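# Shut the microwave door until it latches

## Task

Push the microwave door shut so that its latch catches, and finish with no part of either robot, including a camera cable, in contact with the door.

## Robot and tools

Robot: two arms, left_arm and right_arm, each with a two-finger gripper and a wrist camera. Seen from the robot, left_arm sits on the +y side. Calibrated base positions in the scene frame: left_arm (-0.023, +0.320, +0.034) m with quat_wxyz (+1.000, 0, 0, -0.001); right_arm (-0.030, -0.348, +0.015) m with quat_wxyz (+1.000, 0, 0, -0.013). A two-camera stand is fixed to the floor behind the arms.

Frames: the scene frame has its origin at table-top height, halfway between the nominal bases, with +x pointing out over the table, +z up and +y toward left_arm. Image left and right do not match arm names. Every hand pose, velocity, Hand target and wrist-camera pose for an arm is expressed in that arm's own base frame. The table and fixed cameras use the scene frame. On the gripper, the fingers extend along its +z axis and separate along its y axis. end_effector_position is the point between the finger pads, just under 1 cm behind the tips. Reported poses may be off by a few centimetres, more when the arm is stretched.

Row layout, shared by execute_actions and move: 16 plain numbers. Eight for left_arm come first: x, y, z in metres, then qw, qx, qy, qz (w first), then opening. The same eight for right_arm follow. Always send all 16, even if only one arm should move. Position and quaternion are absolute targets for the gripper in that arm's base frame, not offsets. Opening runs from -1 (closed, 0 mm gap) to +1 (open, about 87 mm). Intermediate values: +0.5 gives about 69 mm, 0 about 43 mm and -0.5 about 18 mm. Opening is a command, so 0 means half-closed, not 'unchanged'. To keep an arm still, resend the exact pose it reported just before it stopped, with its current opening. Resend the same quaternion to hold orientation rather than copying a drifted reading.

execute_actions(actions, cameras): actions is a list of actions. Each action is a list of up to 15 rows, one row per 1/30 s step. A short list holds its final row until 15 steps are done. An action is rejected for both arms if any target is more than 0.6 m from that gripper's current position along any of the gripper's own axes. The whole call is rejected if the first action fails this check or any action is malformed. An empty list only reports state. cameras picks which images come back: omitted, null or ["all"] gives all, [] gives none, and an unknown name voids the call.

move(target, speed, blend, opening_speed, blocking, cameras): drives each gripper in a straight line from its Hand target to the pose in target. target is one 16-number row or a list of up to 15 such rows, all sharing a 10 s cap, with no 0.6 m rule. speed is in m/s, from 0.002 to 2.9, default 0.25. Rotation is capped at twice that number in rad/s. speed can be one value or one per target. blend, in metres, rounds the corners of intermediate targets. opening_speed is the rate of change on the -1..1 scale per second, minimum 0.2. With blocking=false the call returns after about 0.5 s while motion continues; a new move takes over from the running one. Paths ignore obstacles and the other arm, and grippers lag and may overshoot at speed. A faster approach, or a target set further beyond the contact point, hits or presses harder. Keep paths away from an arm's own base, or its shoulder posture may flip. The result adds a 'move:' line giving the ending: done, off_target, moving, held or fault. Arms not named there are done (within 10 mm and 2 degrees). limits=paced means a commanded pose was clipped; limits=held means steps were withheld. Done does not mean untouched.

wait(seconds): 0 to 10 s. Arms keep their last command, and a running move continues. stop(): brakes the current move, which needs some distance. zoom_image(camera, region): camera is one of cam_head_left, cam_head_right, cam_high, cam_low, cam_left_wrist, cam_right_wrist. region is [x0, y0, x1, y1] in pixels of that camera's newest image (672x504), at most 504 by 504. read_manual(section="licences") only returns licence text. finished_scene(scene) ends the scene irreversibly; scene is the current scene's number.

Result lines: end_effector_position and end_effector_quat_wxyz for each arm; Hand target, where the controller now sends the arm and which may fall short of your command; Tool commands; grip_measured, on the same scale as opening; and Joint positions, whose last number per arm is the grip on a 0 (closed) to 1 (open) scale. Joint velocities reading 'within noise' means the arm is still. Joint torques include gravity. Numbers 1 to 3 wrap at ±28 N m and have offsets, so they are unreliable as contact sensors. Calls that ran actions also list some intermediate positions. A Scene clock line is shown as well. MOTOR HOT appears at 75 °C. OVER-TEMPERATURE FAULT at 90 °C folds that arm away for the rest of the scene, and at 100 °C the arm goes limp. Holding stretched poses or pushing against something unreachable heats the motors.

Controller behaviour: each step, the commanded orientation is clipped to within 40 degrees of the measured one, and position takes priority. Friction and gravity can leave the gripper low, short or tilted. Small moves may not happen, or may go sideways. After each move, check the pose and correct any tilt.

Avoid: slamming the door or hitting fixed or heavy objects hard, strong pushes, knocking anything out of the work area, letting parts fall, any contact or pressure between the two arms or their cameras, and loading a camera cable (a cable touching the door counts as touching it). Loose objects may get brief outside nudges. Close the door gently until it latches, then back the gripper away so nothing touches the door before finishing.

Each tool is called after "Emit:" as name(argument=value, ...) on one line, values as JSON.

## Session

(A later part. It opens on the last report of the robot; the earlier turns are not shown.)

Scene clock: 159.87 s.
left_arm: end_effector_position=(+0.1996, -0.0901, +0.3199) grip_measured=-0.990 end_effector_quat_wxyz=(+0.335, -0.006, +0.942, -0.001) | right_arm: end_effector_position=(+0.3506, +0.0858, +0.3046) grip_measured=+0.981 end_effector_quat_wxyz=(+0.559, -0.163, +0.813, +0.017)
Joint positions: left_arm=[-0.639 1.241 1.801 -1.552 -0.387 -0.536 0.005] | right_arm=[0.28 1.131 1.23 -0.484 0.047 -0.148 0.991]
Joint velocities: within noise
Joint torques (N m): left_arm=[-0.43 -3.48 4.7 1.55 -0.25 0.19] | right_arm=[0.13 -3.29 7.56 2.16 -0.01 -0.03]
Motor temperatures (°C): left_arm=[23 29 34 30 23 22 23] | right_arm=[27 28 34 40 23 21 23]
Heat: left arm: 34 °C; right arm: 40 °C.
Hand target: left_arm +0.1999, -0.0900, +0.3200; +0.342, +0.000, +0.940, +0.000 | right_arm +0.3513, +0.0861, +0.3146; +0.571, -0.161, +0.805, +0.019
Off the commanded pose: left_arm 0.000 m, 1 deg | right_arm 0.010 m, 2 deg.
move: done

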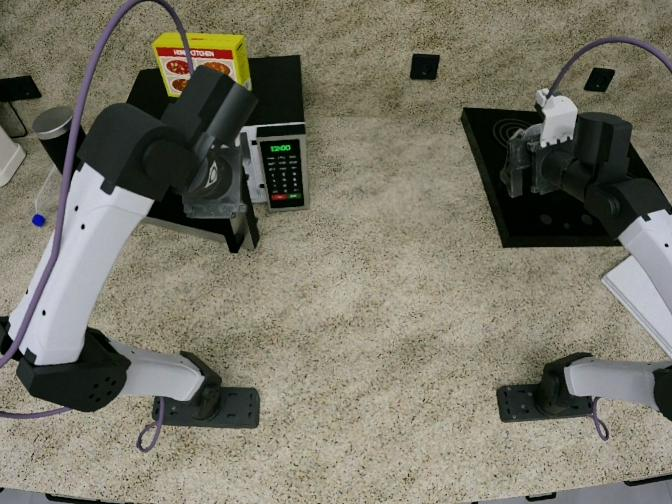

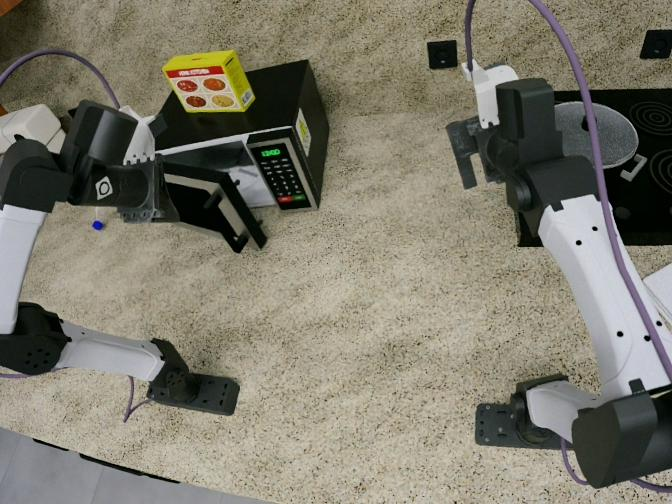

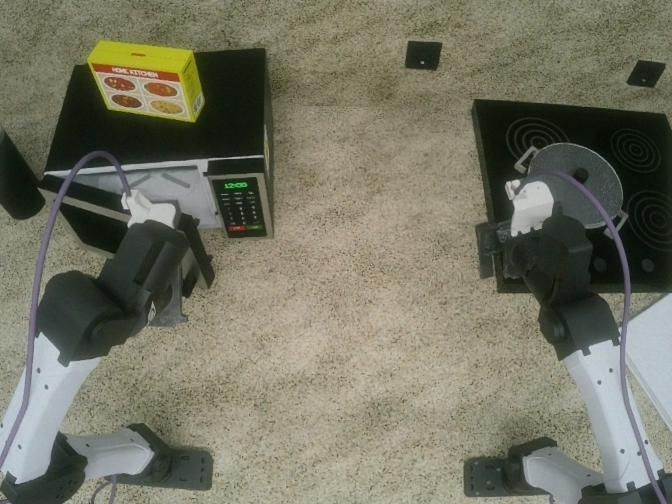

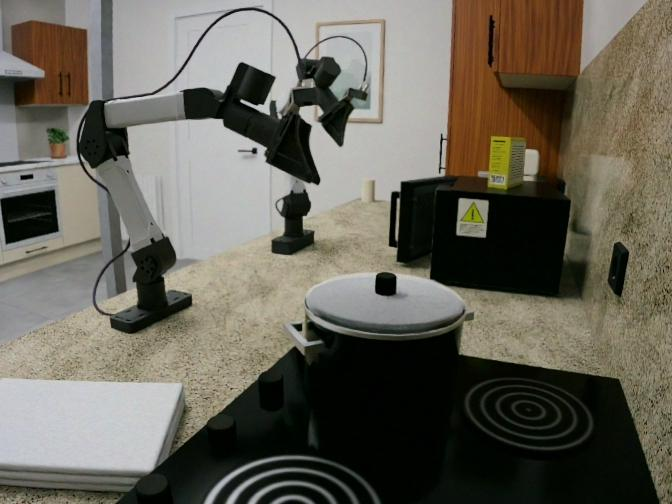

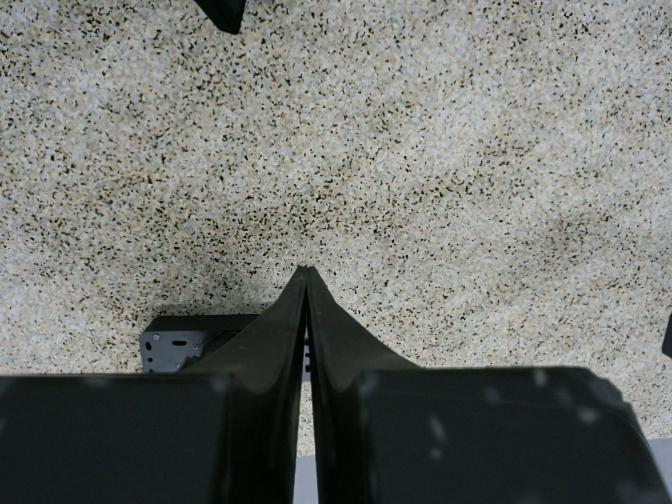

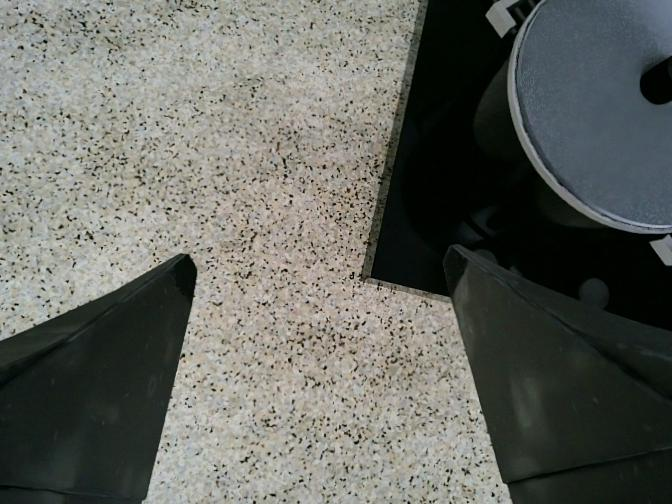

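Emit:
move(target=[[0.185,-0.09,0.16,0.342,0,0.94,0,-1,0.3515,0.0861,0.3146,0.571,-0.161,0.805,0.019,1]], speed=0.08)

Emit:
move(target=[[0.28,-0.085,0.15,0.42,0,0.907,0,-1,0.3515,0.0861,0.3146,0.571,-0.161,0.805,0.019,1]], speed=0.04)

Scene clock: 165.77 s.
left_arm: end_effector_position=(+0.1843, -0.0891, +0.1612) grip_measured=-0.990 end_effector_quat_wxyz=(+0.335, +0.004, +0.942, +0.002) | right_arm: end_effector_position=(+0.3506, +0.0858, +0.3046) grip_measured=+0.981 end_effector_quat_wxyz=(+0.559, -0.163, +0.813, +0.017)
Joint positions: left_arm=[-0.703 0.902 0.926 -1.04 -0.422 -0.573 0.005] | right_arm=[0.28 1.131 1.23 -0.484 0.047 -0.148 0.991]
Joint velocities: within noise
Joint torques (N m): left_arm=[-0.43 -2.33 6.57 1.52 -0.29 0] | right_arm=[-0.1 -3.29 7.58 2.14 -0.01 0.05]
Motor temperatures (°C): left_arm=[23 28 34 30 23 22 23] | right_arm=[27 28 34 40 23 21 23]
Heat: left arm: 34 °C; right arm: 40 °C.
Hand target: left_arm +0.1850, -0.0899, +0.1601; +0.342, +0.000, +0.940, +0.000 | right_arm +0.3513, +0.0861, +0.3146; +0.571, -0.161, +0.805, +0.019
Off the commanded pose: left_arm 0.002 m, 1 deg | right_arm 0.010 m, 2 deg.
move: done

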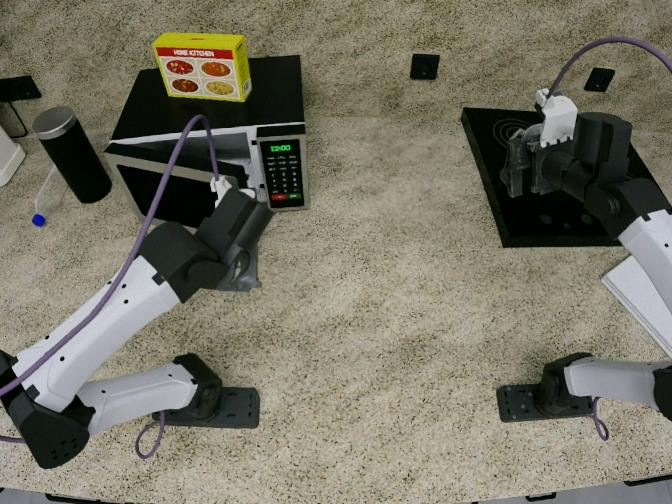

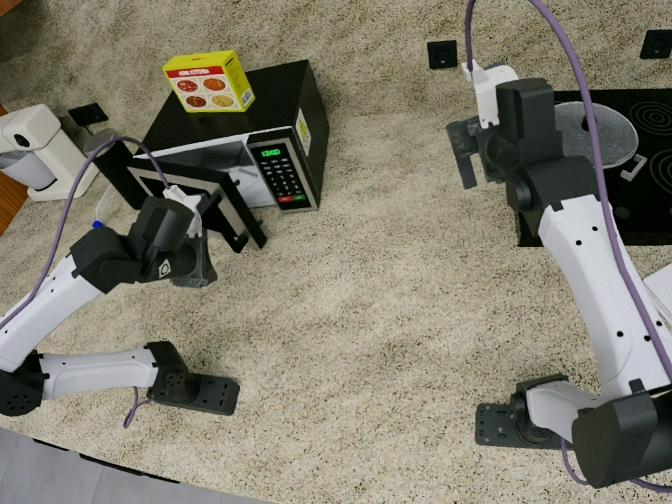

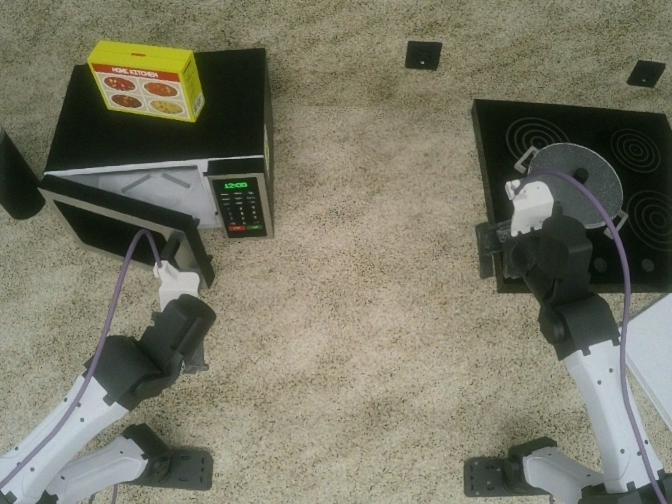

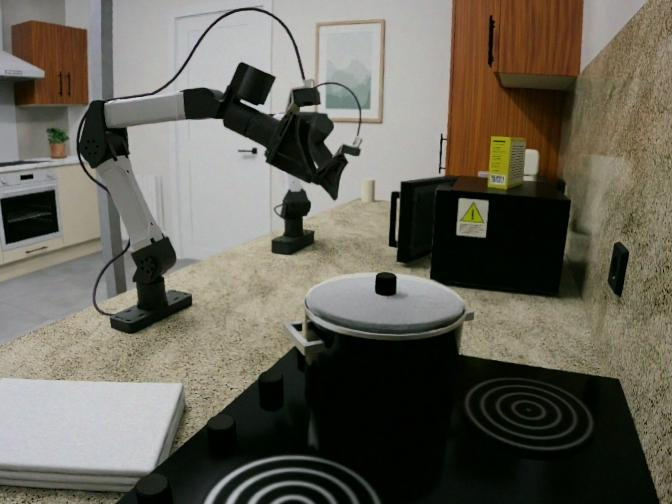

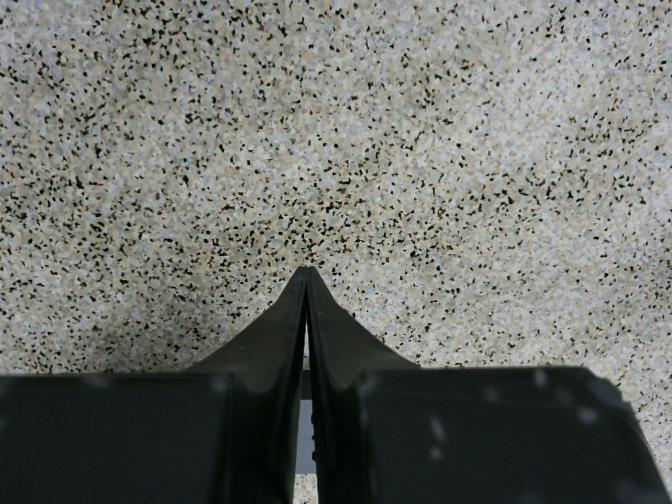

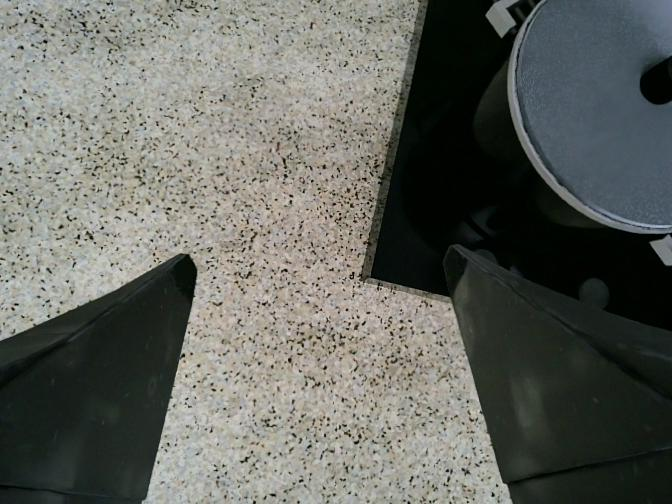

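Scene clock: 168.80 s.
left_arm: end_effector_position=(+0.2791, -0.0863, +0.1558) grip_measured=-0.990 end_effector_quat_wxyz=(+0.423, -0.003, +0.906, -0.002) | right_arm: end_effector_position=(+0.3506, +0.0858, +0.3046) grip_measured=+0.981 end_effector_quat_wxyz=(+0.559, -0.163, +0.813, +0.017)
Joint positions: left_arm=[-0.465 1.036 0.837 -0.553 -0.351 -0.318 0.005] | right_arm=[0.28 1.131 1.23 -0.484 0.047 -0.148 0.991]
Joint velocities: within noise
Joint torques (N m): left_arm=[1.16 -2.58 7.04 1.86 0.02 0.22] | right_arm=[0.08 -3.44 7.5 2.14 -0.04 -0.01]
Motor temperatures (°C): left_arm=[23 28 34 30 23 22 23] | right_arm=[27 28 34 40 23 21 23]
Heat: left arm: 34 °C; right arm: 40 °C.
Hand target: left_arm +0.2799, -0.0849, +0.1500; +0.420, +0.000, +0.907, +0.000 | right_arm +0.3513, +0.0861, +0.3146; +0.571, -0.161, +0.805, +0.019
Off the commanded pose: left_arm 0.006 m, 1 deg | right_arm 0.010 m, 2 deg.
move: done

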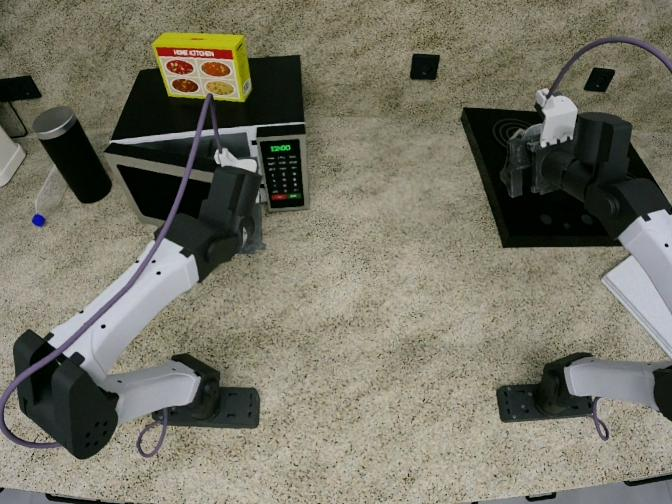

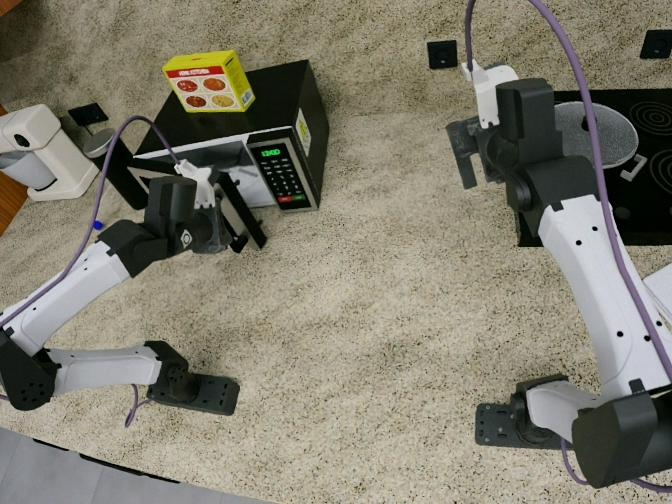

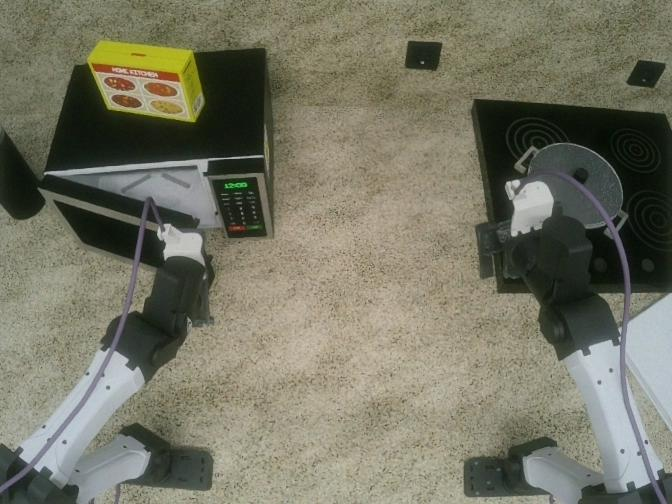

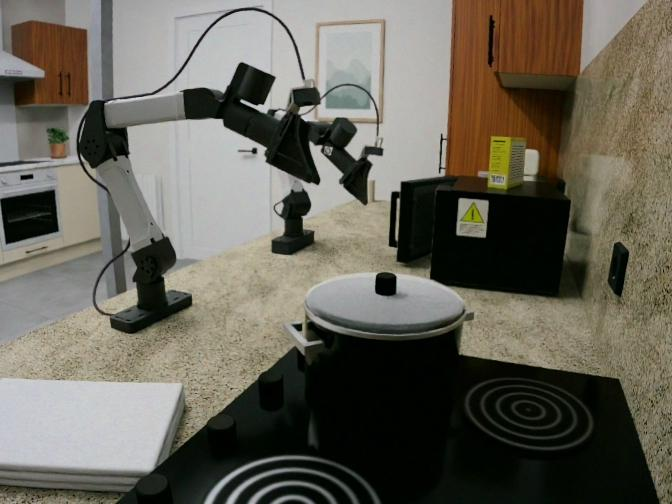

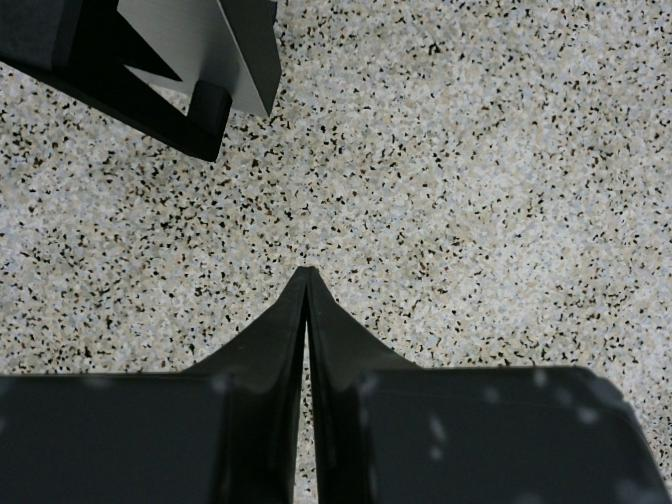

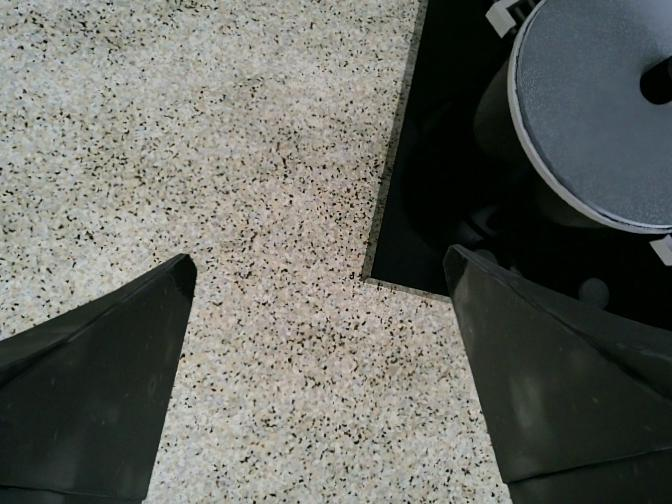

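Emit:
move(target=[[0.255,-0.065,0.15,0.42,0,0.907,0,-1,0.3515,0.0861,0.3146,0.571,-0.161,0.805,0.019,1],[0.25,-0.035,0.15,0.42,0,0.907,0,-1,0.3515,0.0861,0.3146,0.571,-0.161,0.805,0.019,1]], speed=0.06)

Emit:
move(target=[[0.30,-0.04,0.15,0.46,0,0.888,0,-1,0.3515,0.0861,0.3146,0.571,-0.161,0.805,0.019,1]], speed=0.04)

Scene clock: 175.70 s.
left_arm: end_effector_position=(+0.2548, -0.0374, +0.1571) grip_measured=-0.990 end_effector_quat_wxyz=(+0.430, -0.004, +0.903, -0.002) | right_arm: end_effector_position=(+0.3506, +0.0858, +0.3046) grip_measured=+0.981 end_effector_quat_wxyz=(+0.559, -0.163, +0.813, +0.017)
Joint positions: left_arm=[-0.249 0.838 0.749 -0.608 -0.191 -0.168 0.005] | right_arm=[0.28 1.131 1.23 -0.484 0.047 -0.148 0.991]
Joint velocities: within noise
Joint torques (N m): left_arm=[1.17 -2.18 6.93 1.66 0.02 0.21] | right_arm=[0.01 -3.67 7.54 2.15 -0.01 0.07]
Motor temperatures (°C): left_arm=[23 28 34 31 23 22 23] | right_arm=[27 28 34 40 23 21 23]
Heat: left arm: 34 °C; right arm: 40 °C.
Hand target: left_arm +0.2501, -0.0351, +0.1501; +0.420, +0.000, +0.907, +0.000 | right_arm +0.3513, +0.0861, +0.3146; +0.571, -0.161, +0.805, +0.019
Off the commanded pose: left_arm 0.009 m, 1 deg | right_arm 0.010 m, 2 deg.
move: done

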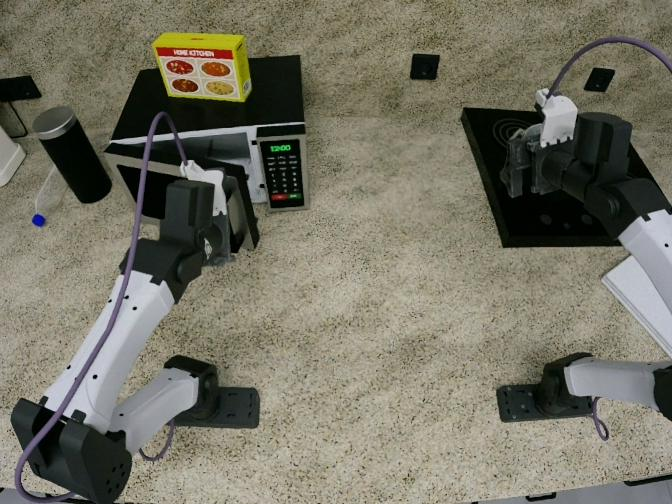

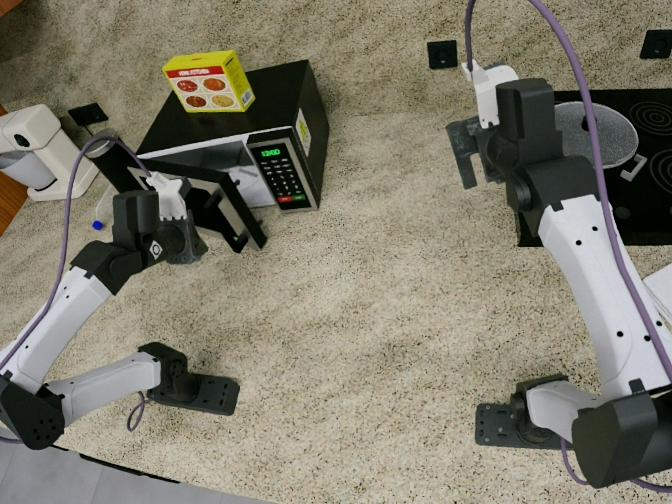

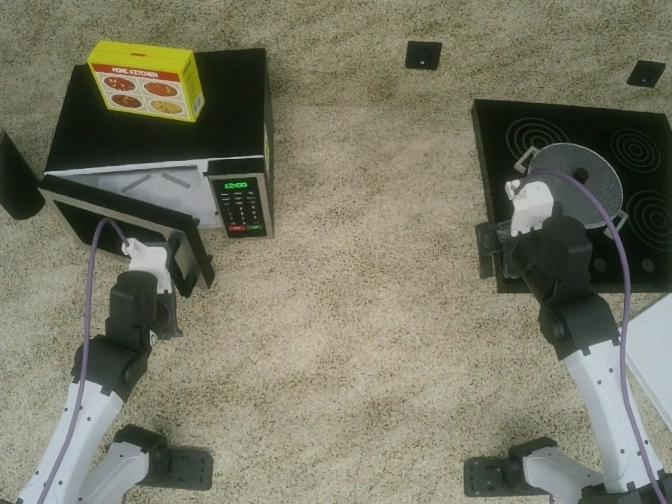

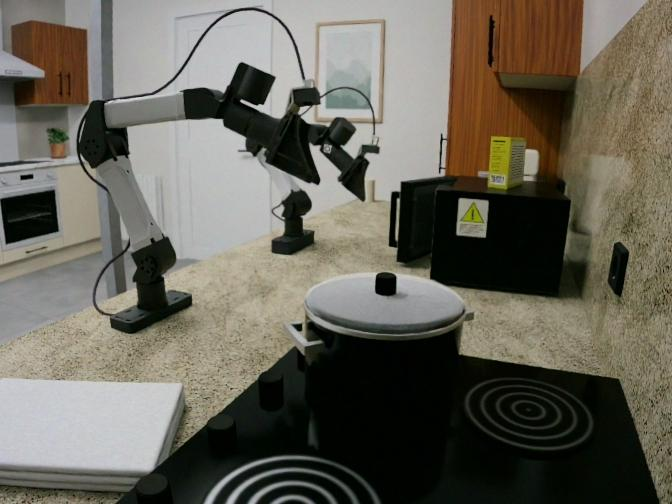

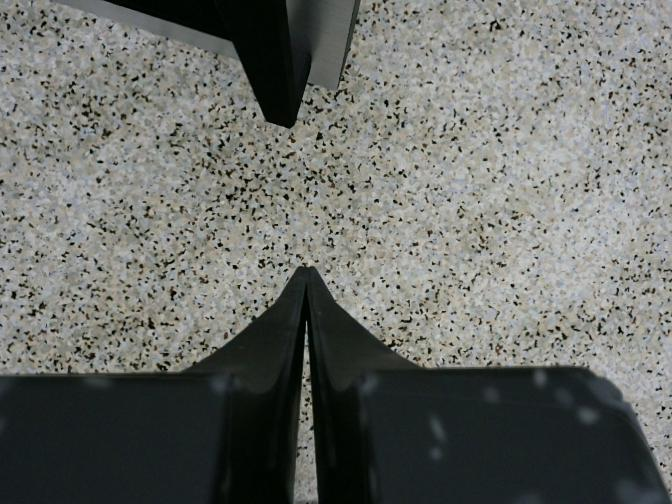

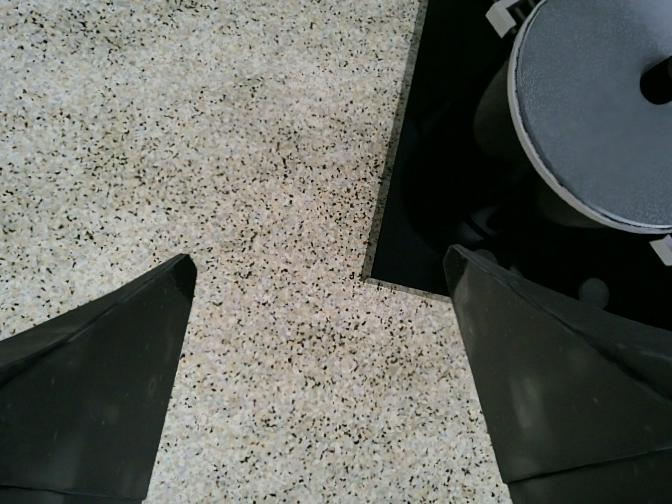

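Scene clock: 177.57 s.
left_arm: end_effector_position=(+0.2995, -0.0417, +0.1561) grip_measured=-0.990 end_effector_quat_wxyz=(+0.463, -0.003, +0.886, -0.001) | right_arm: end_effector_position=(+0.3506, +0.0858, +0.3046) grip_measured=+0.981 end_effector_quat_wxyz=(+0.559, -0.163, +0.813, +0.017)
Joint positions: left_arm=[-0.227 0.974 0.741 -0.388 -0.186 -0.137 0.005] | right_arm=[0.28 1.131 1.23 -0.484 0.047 -0.148 0.991]
Joint velocities: within noise
Joint torques (N m): left_arm=[1.22 -2.25 7.08 2.01 0.06 0.22] | right_arm=[0.14 -3.36 7.61 2.19 0.01 -0.03]
Motor temperatures (°C): left_arm=[23 28 34 32 23 22 23] | right_arm=[27 28 34 40 23 21 23]
Heat: left arm: 34 °C; right arm: 40 °C.
Hand target: left_arm +0.2998, -0.0400, +0.1501; +0.460, +0.000, +0.888, +0.000 | right_arm +0.3513, +0.0861, +0.3146; +0.571, -0.161, +0.805, +0.019
Off the commanded pose: left_arm 0.006 m, 0 deg | right_arm 0.010 m, 2 deg.
move: done

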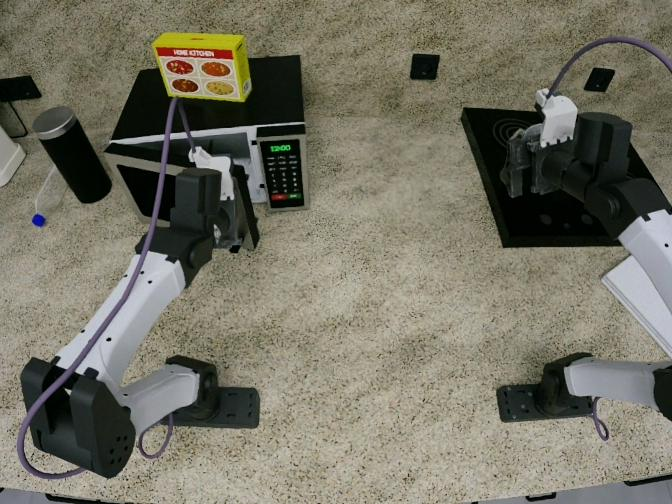

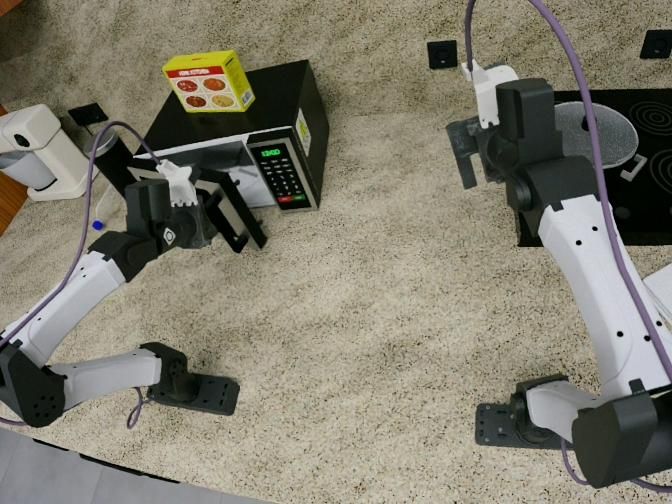

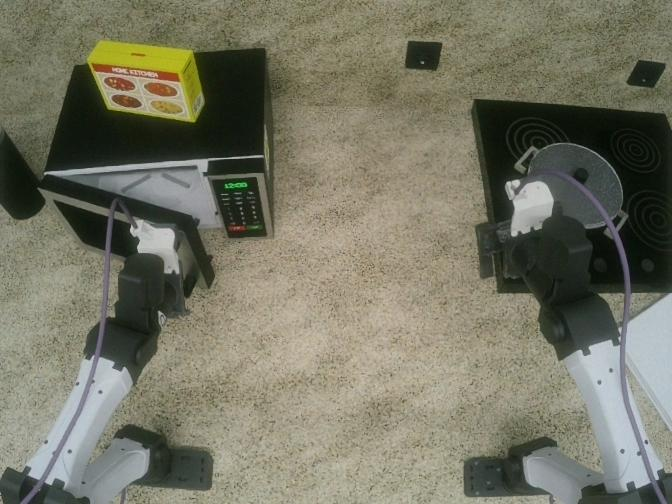

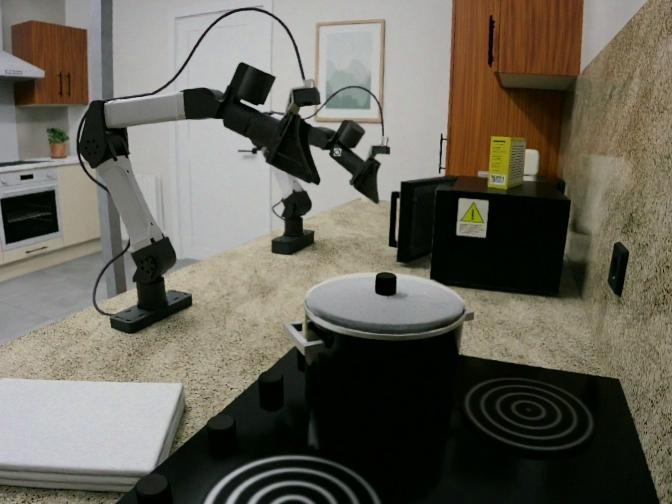

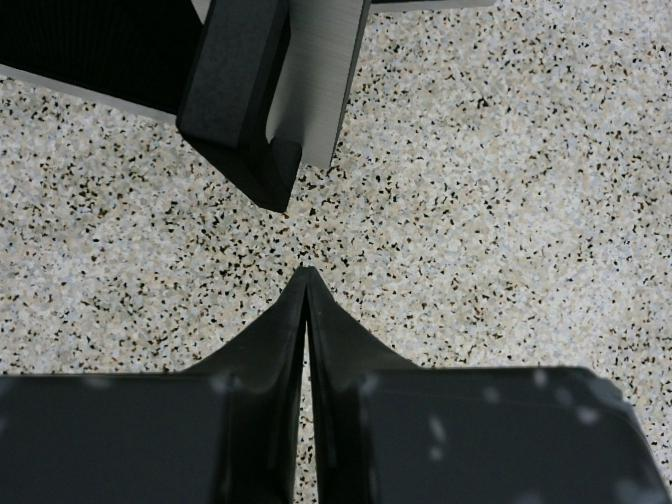

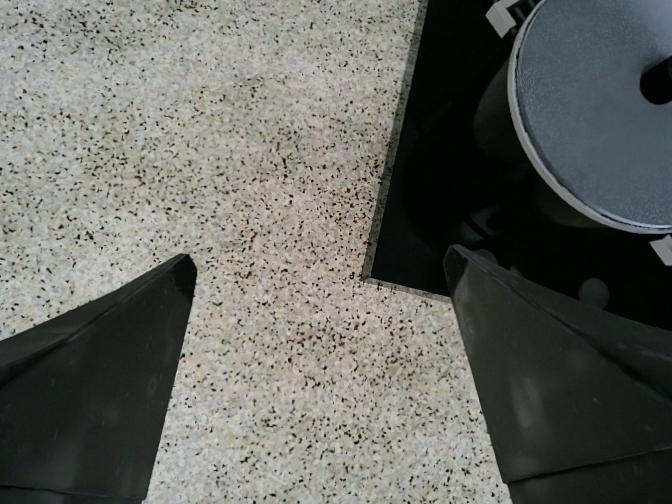

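Emit:
move(target=[[0.30,-0.012,0.14,0.46,0,0.888,0,-1,0.3515,0.0861,0.3146,0.571,-0.161,0.805,0.019,1],[0.36,-0.02,0.14,0.5,0,0.866,0,-1,0.3515,0.0861,0.3146,0.571,-0.161,0.805,0.019,1]], speed=0.04)

Scene clock: 185.87 s.
left_arm: end_effector_position=(+0.3508, -0.0169, +0.1287) grip_measured=-0.990 end_effector_quat_wxyz=(+0.484, -0.006, +0.875, -0.001) | right_arm: end_effector_position=(+0.3506, +0.0858, +0.3046) grip_measured=+0.981 end_effector_quat_wxyz=(+0.559, -0.163, +0.813, +0.017)
Joint positions: left_arm=[-0.077 1.171 0.69 -0.081 -0.07 -0.052 0.005] | right_arm=[0.28 1.131 1.23 -0.484 0.047 -0.148 0.991]
Joint velocities: within noise
Joint torques (N m): left_arm=[-0.61 -3.62 10.95 2.14 -0.05 0.19] | right_arm=[0.25 -3.67 7.62 2.17 -0.03 0.01]
Motor temperatures (°C): left_arm=[23 27 35 32 23 22 23] | right_arm=[27 28 34 41 23 21 23]
Heat: left arm: 35 °C; right arm: 41 °C.
Hand target: left_arm +0.3593, -0.0201, +0.1401; +0.500, +0.000, +0.866, +0.000 | right_arm +0.3513, +0.0861, +0.3146; +0.571, -0.161, +0.805, +0.019
Off the commanded pose: left_arm 0.015 m, 2 deg | right_arm 0.010 m, 2 deg.
move: off_target (left_arm)

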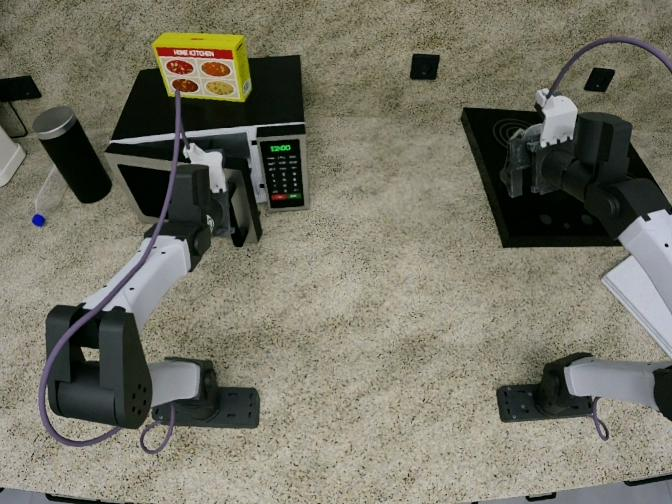

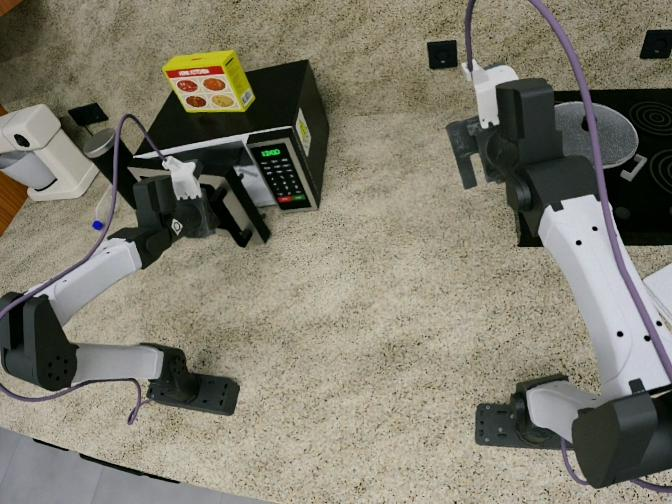

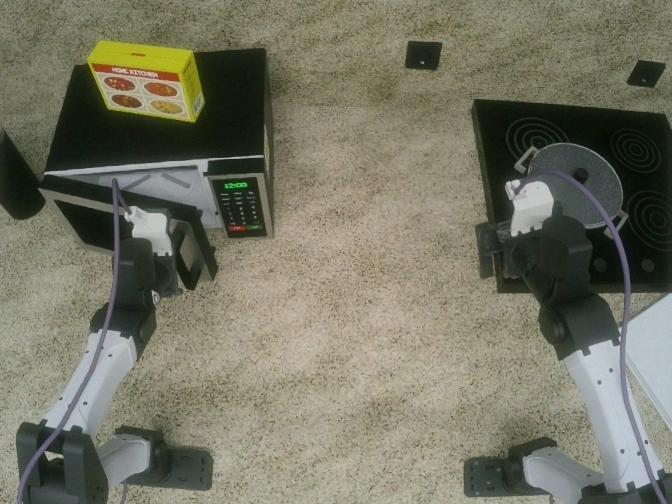

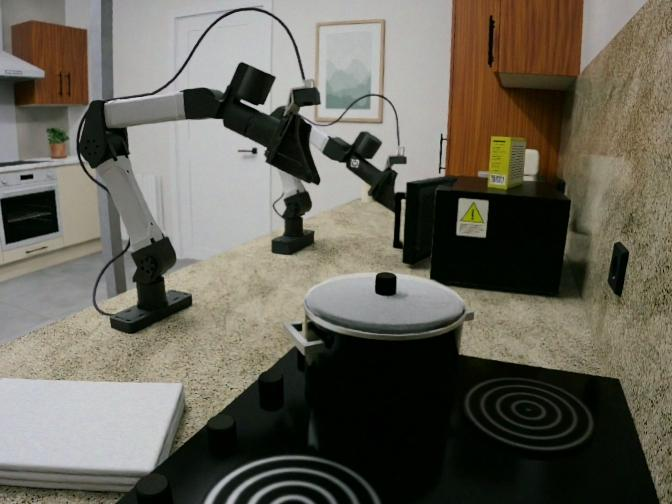

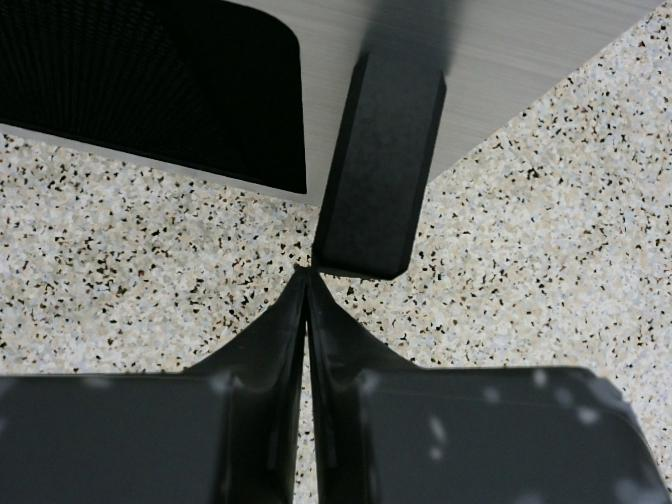

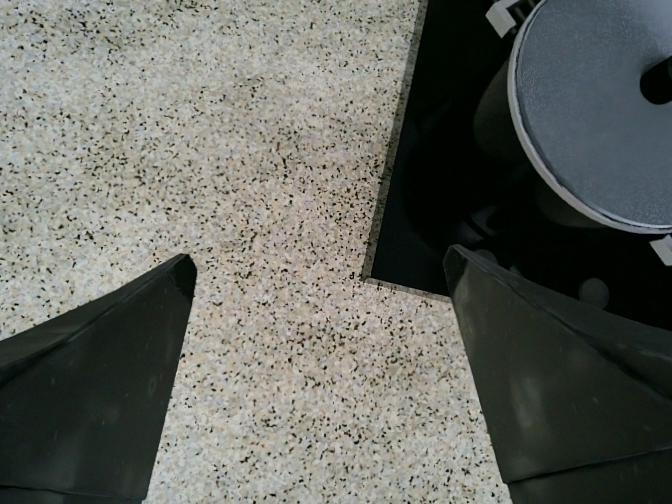

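Emit:
move(target=[0.43,-0.03,0.15,0.52,0,0.854,0,-1,0.3515,0.0861,0.3146,0.571,-0.161,0.805,0.019,1], speed=0.035)

Scene clock: 191.07 s.
left_arm: end_effector_position=(+0.4186, -0.0269, +0.1361) grip_measured=-0.990 end_effector_quat_wxyz=(+0.502, -0.002, +0.865, -0.001) | right_arm: end_effector_position=(+0.3506, +0.0858, +0.3046) grip_measured=+0.981 end_effector_quat_wxyz=(+0.559, -0.163, +0.813, +0.017)
Joint positions: left_arm=[-0.093 1.435 0.877 0.038 -0.081 -0.052 0.005] | right_arm=[0.28 1.131 1.23 -0.484 0.047 -0.148 0.991]
Joint velocities: within noise
Joint torques (N m): left_arm=[-0.4 -5.61 11.7 2.08 -0.07 0.15] | right_arm=[0.14 -3.41 7.41 2.16 -0.06 -0.01]
Motor temperatures (°C): left_arm=[23 27 36 33 23 22 23] | right_arm=[27 28 34 41 23 21 23]
Heat: left arm: 36 °C; right arm: 41 °C.
Hand target: left_arm +0.4292, -0.0299, +0.1502; +0.520, +0.000, +0.854, +0.000 | right_arm +0.3513, +0.0861, +0.3146; +0.571, -0.161, +0.805, +0.019
Off the commanded pose: left_arm 0.018 m, 2 deg | right_arm 0.010 m, 2 deg.
move: off_target (left_arm)

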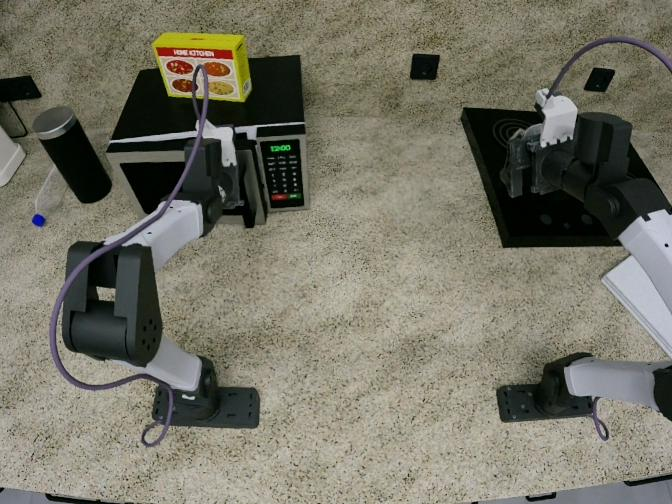

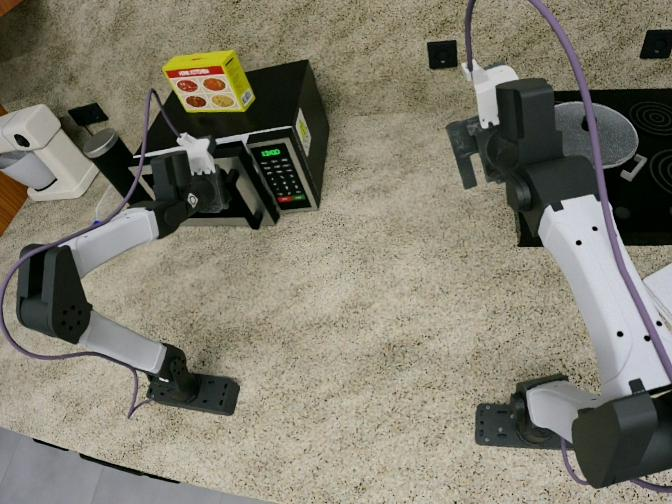

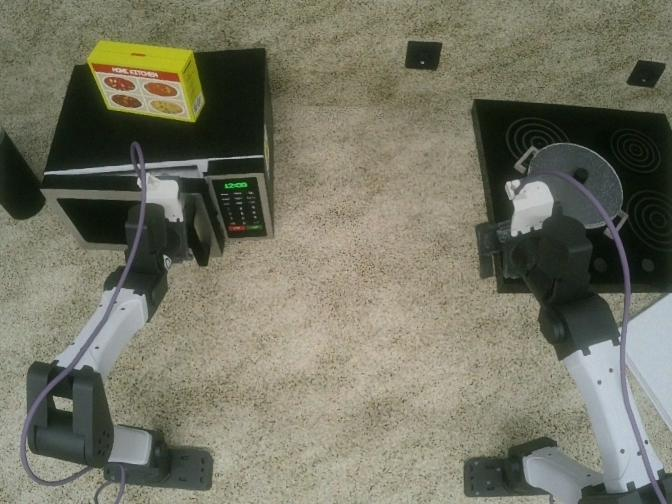

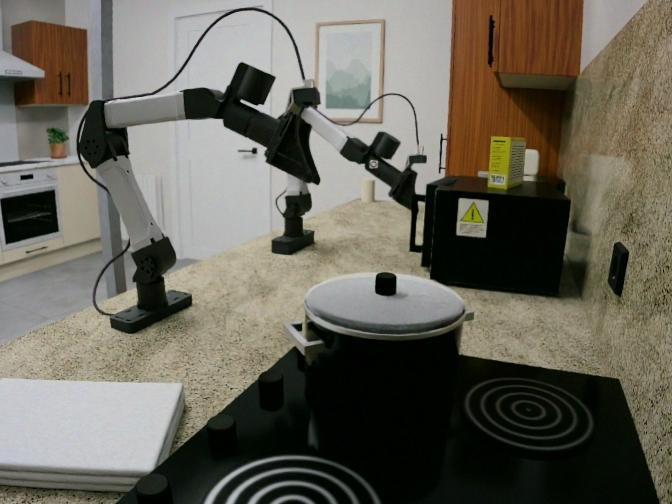

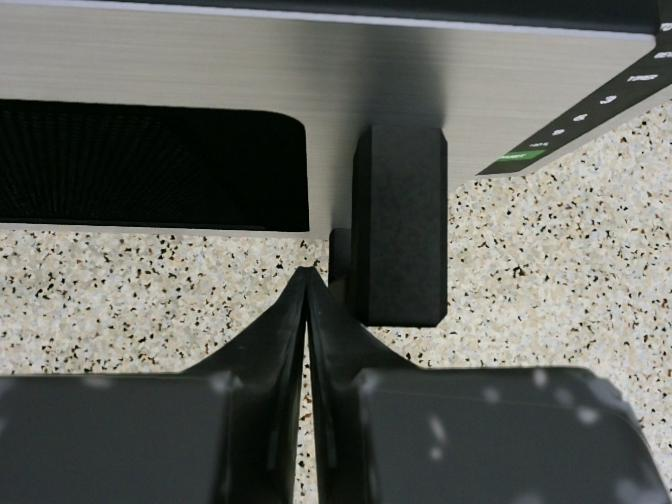

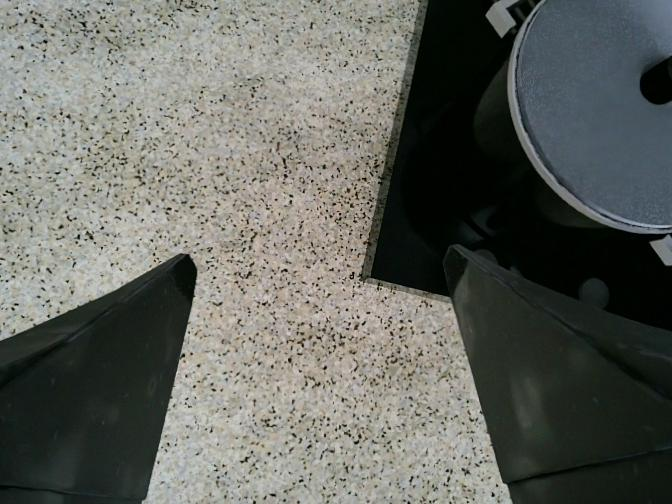

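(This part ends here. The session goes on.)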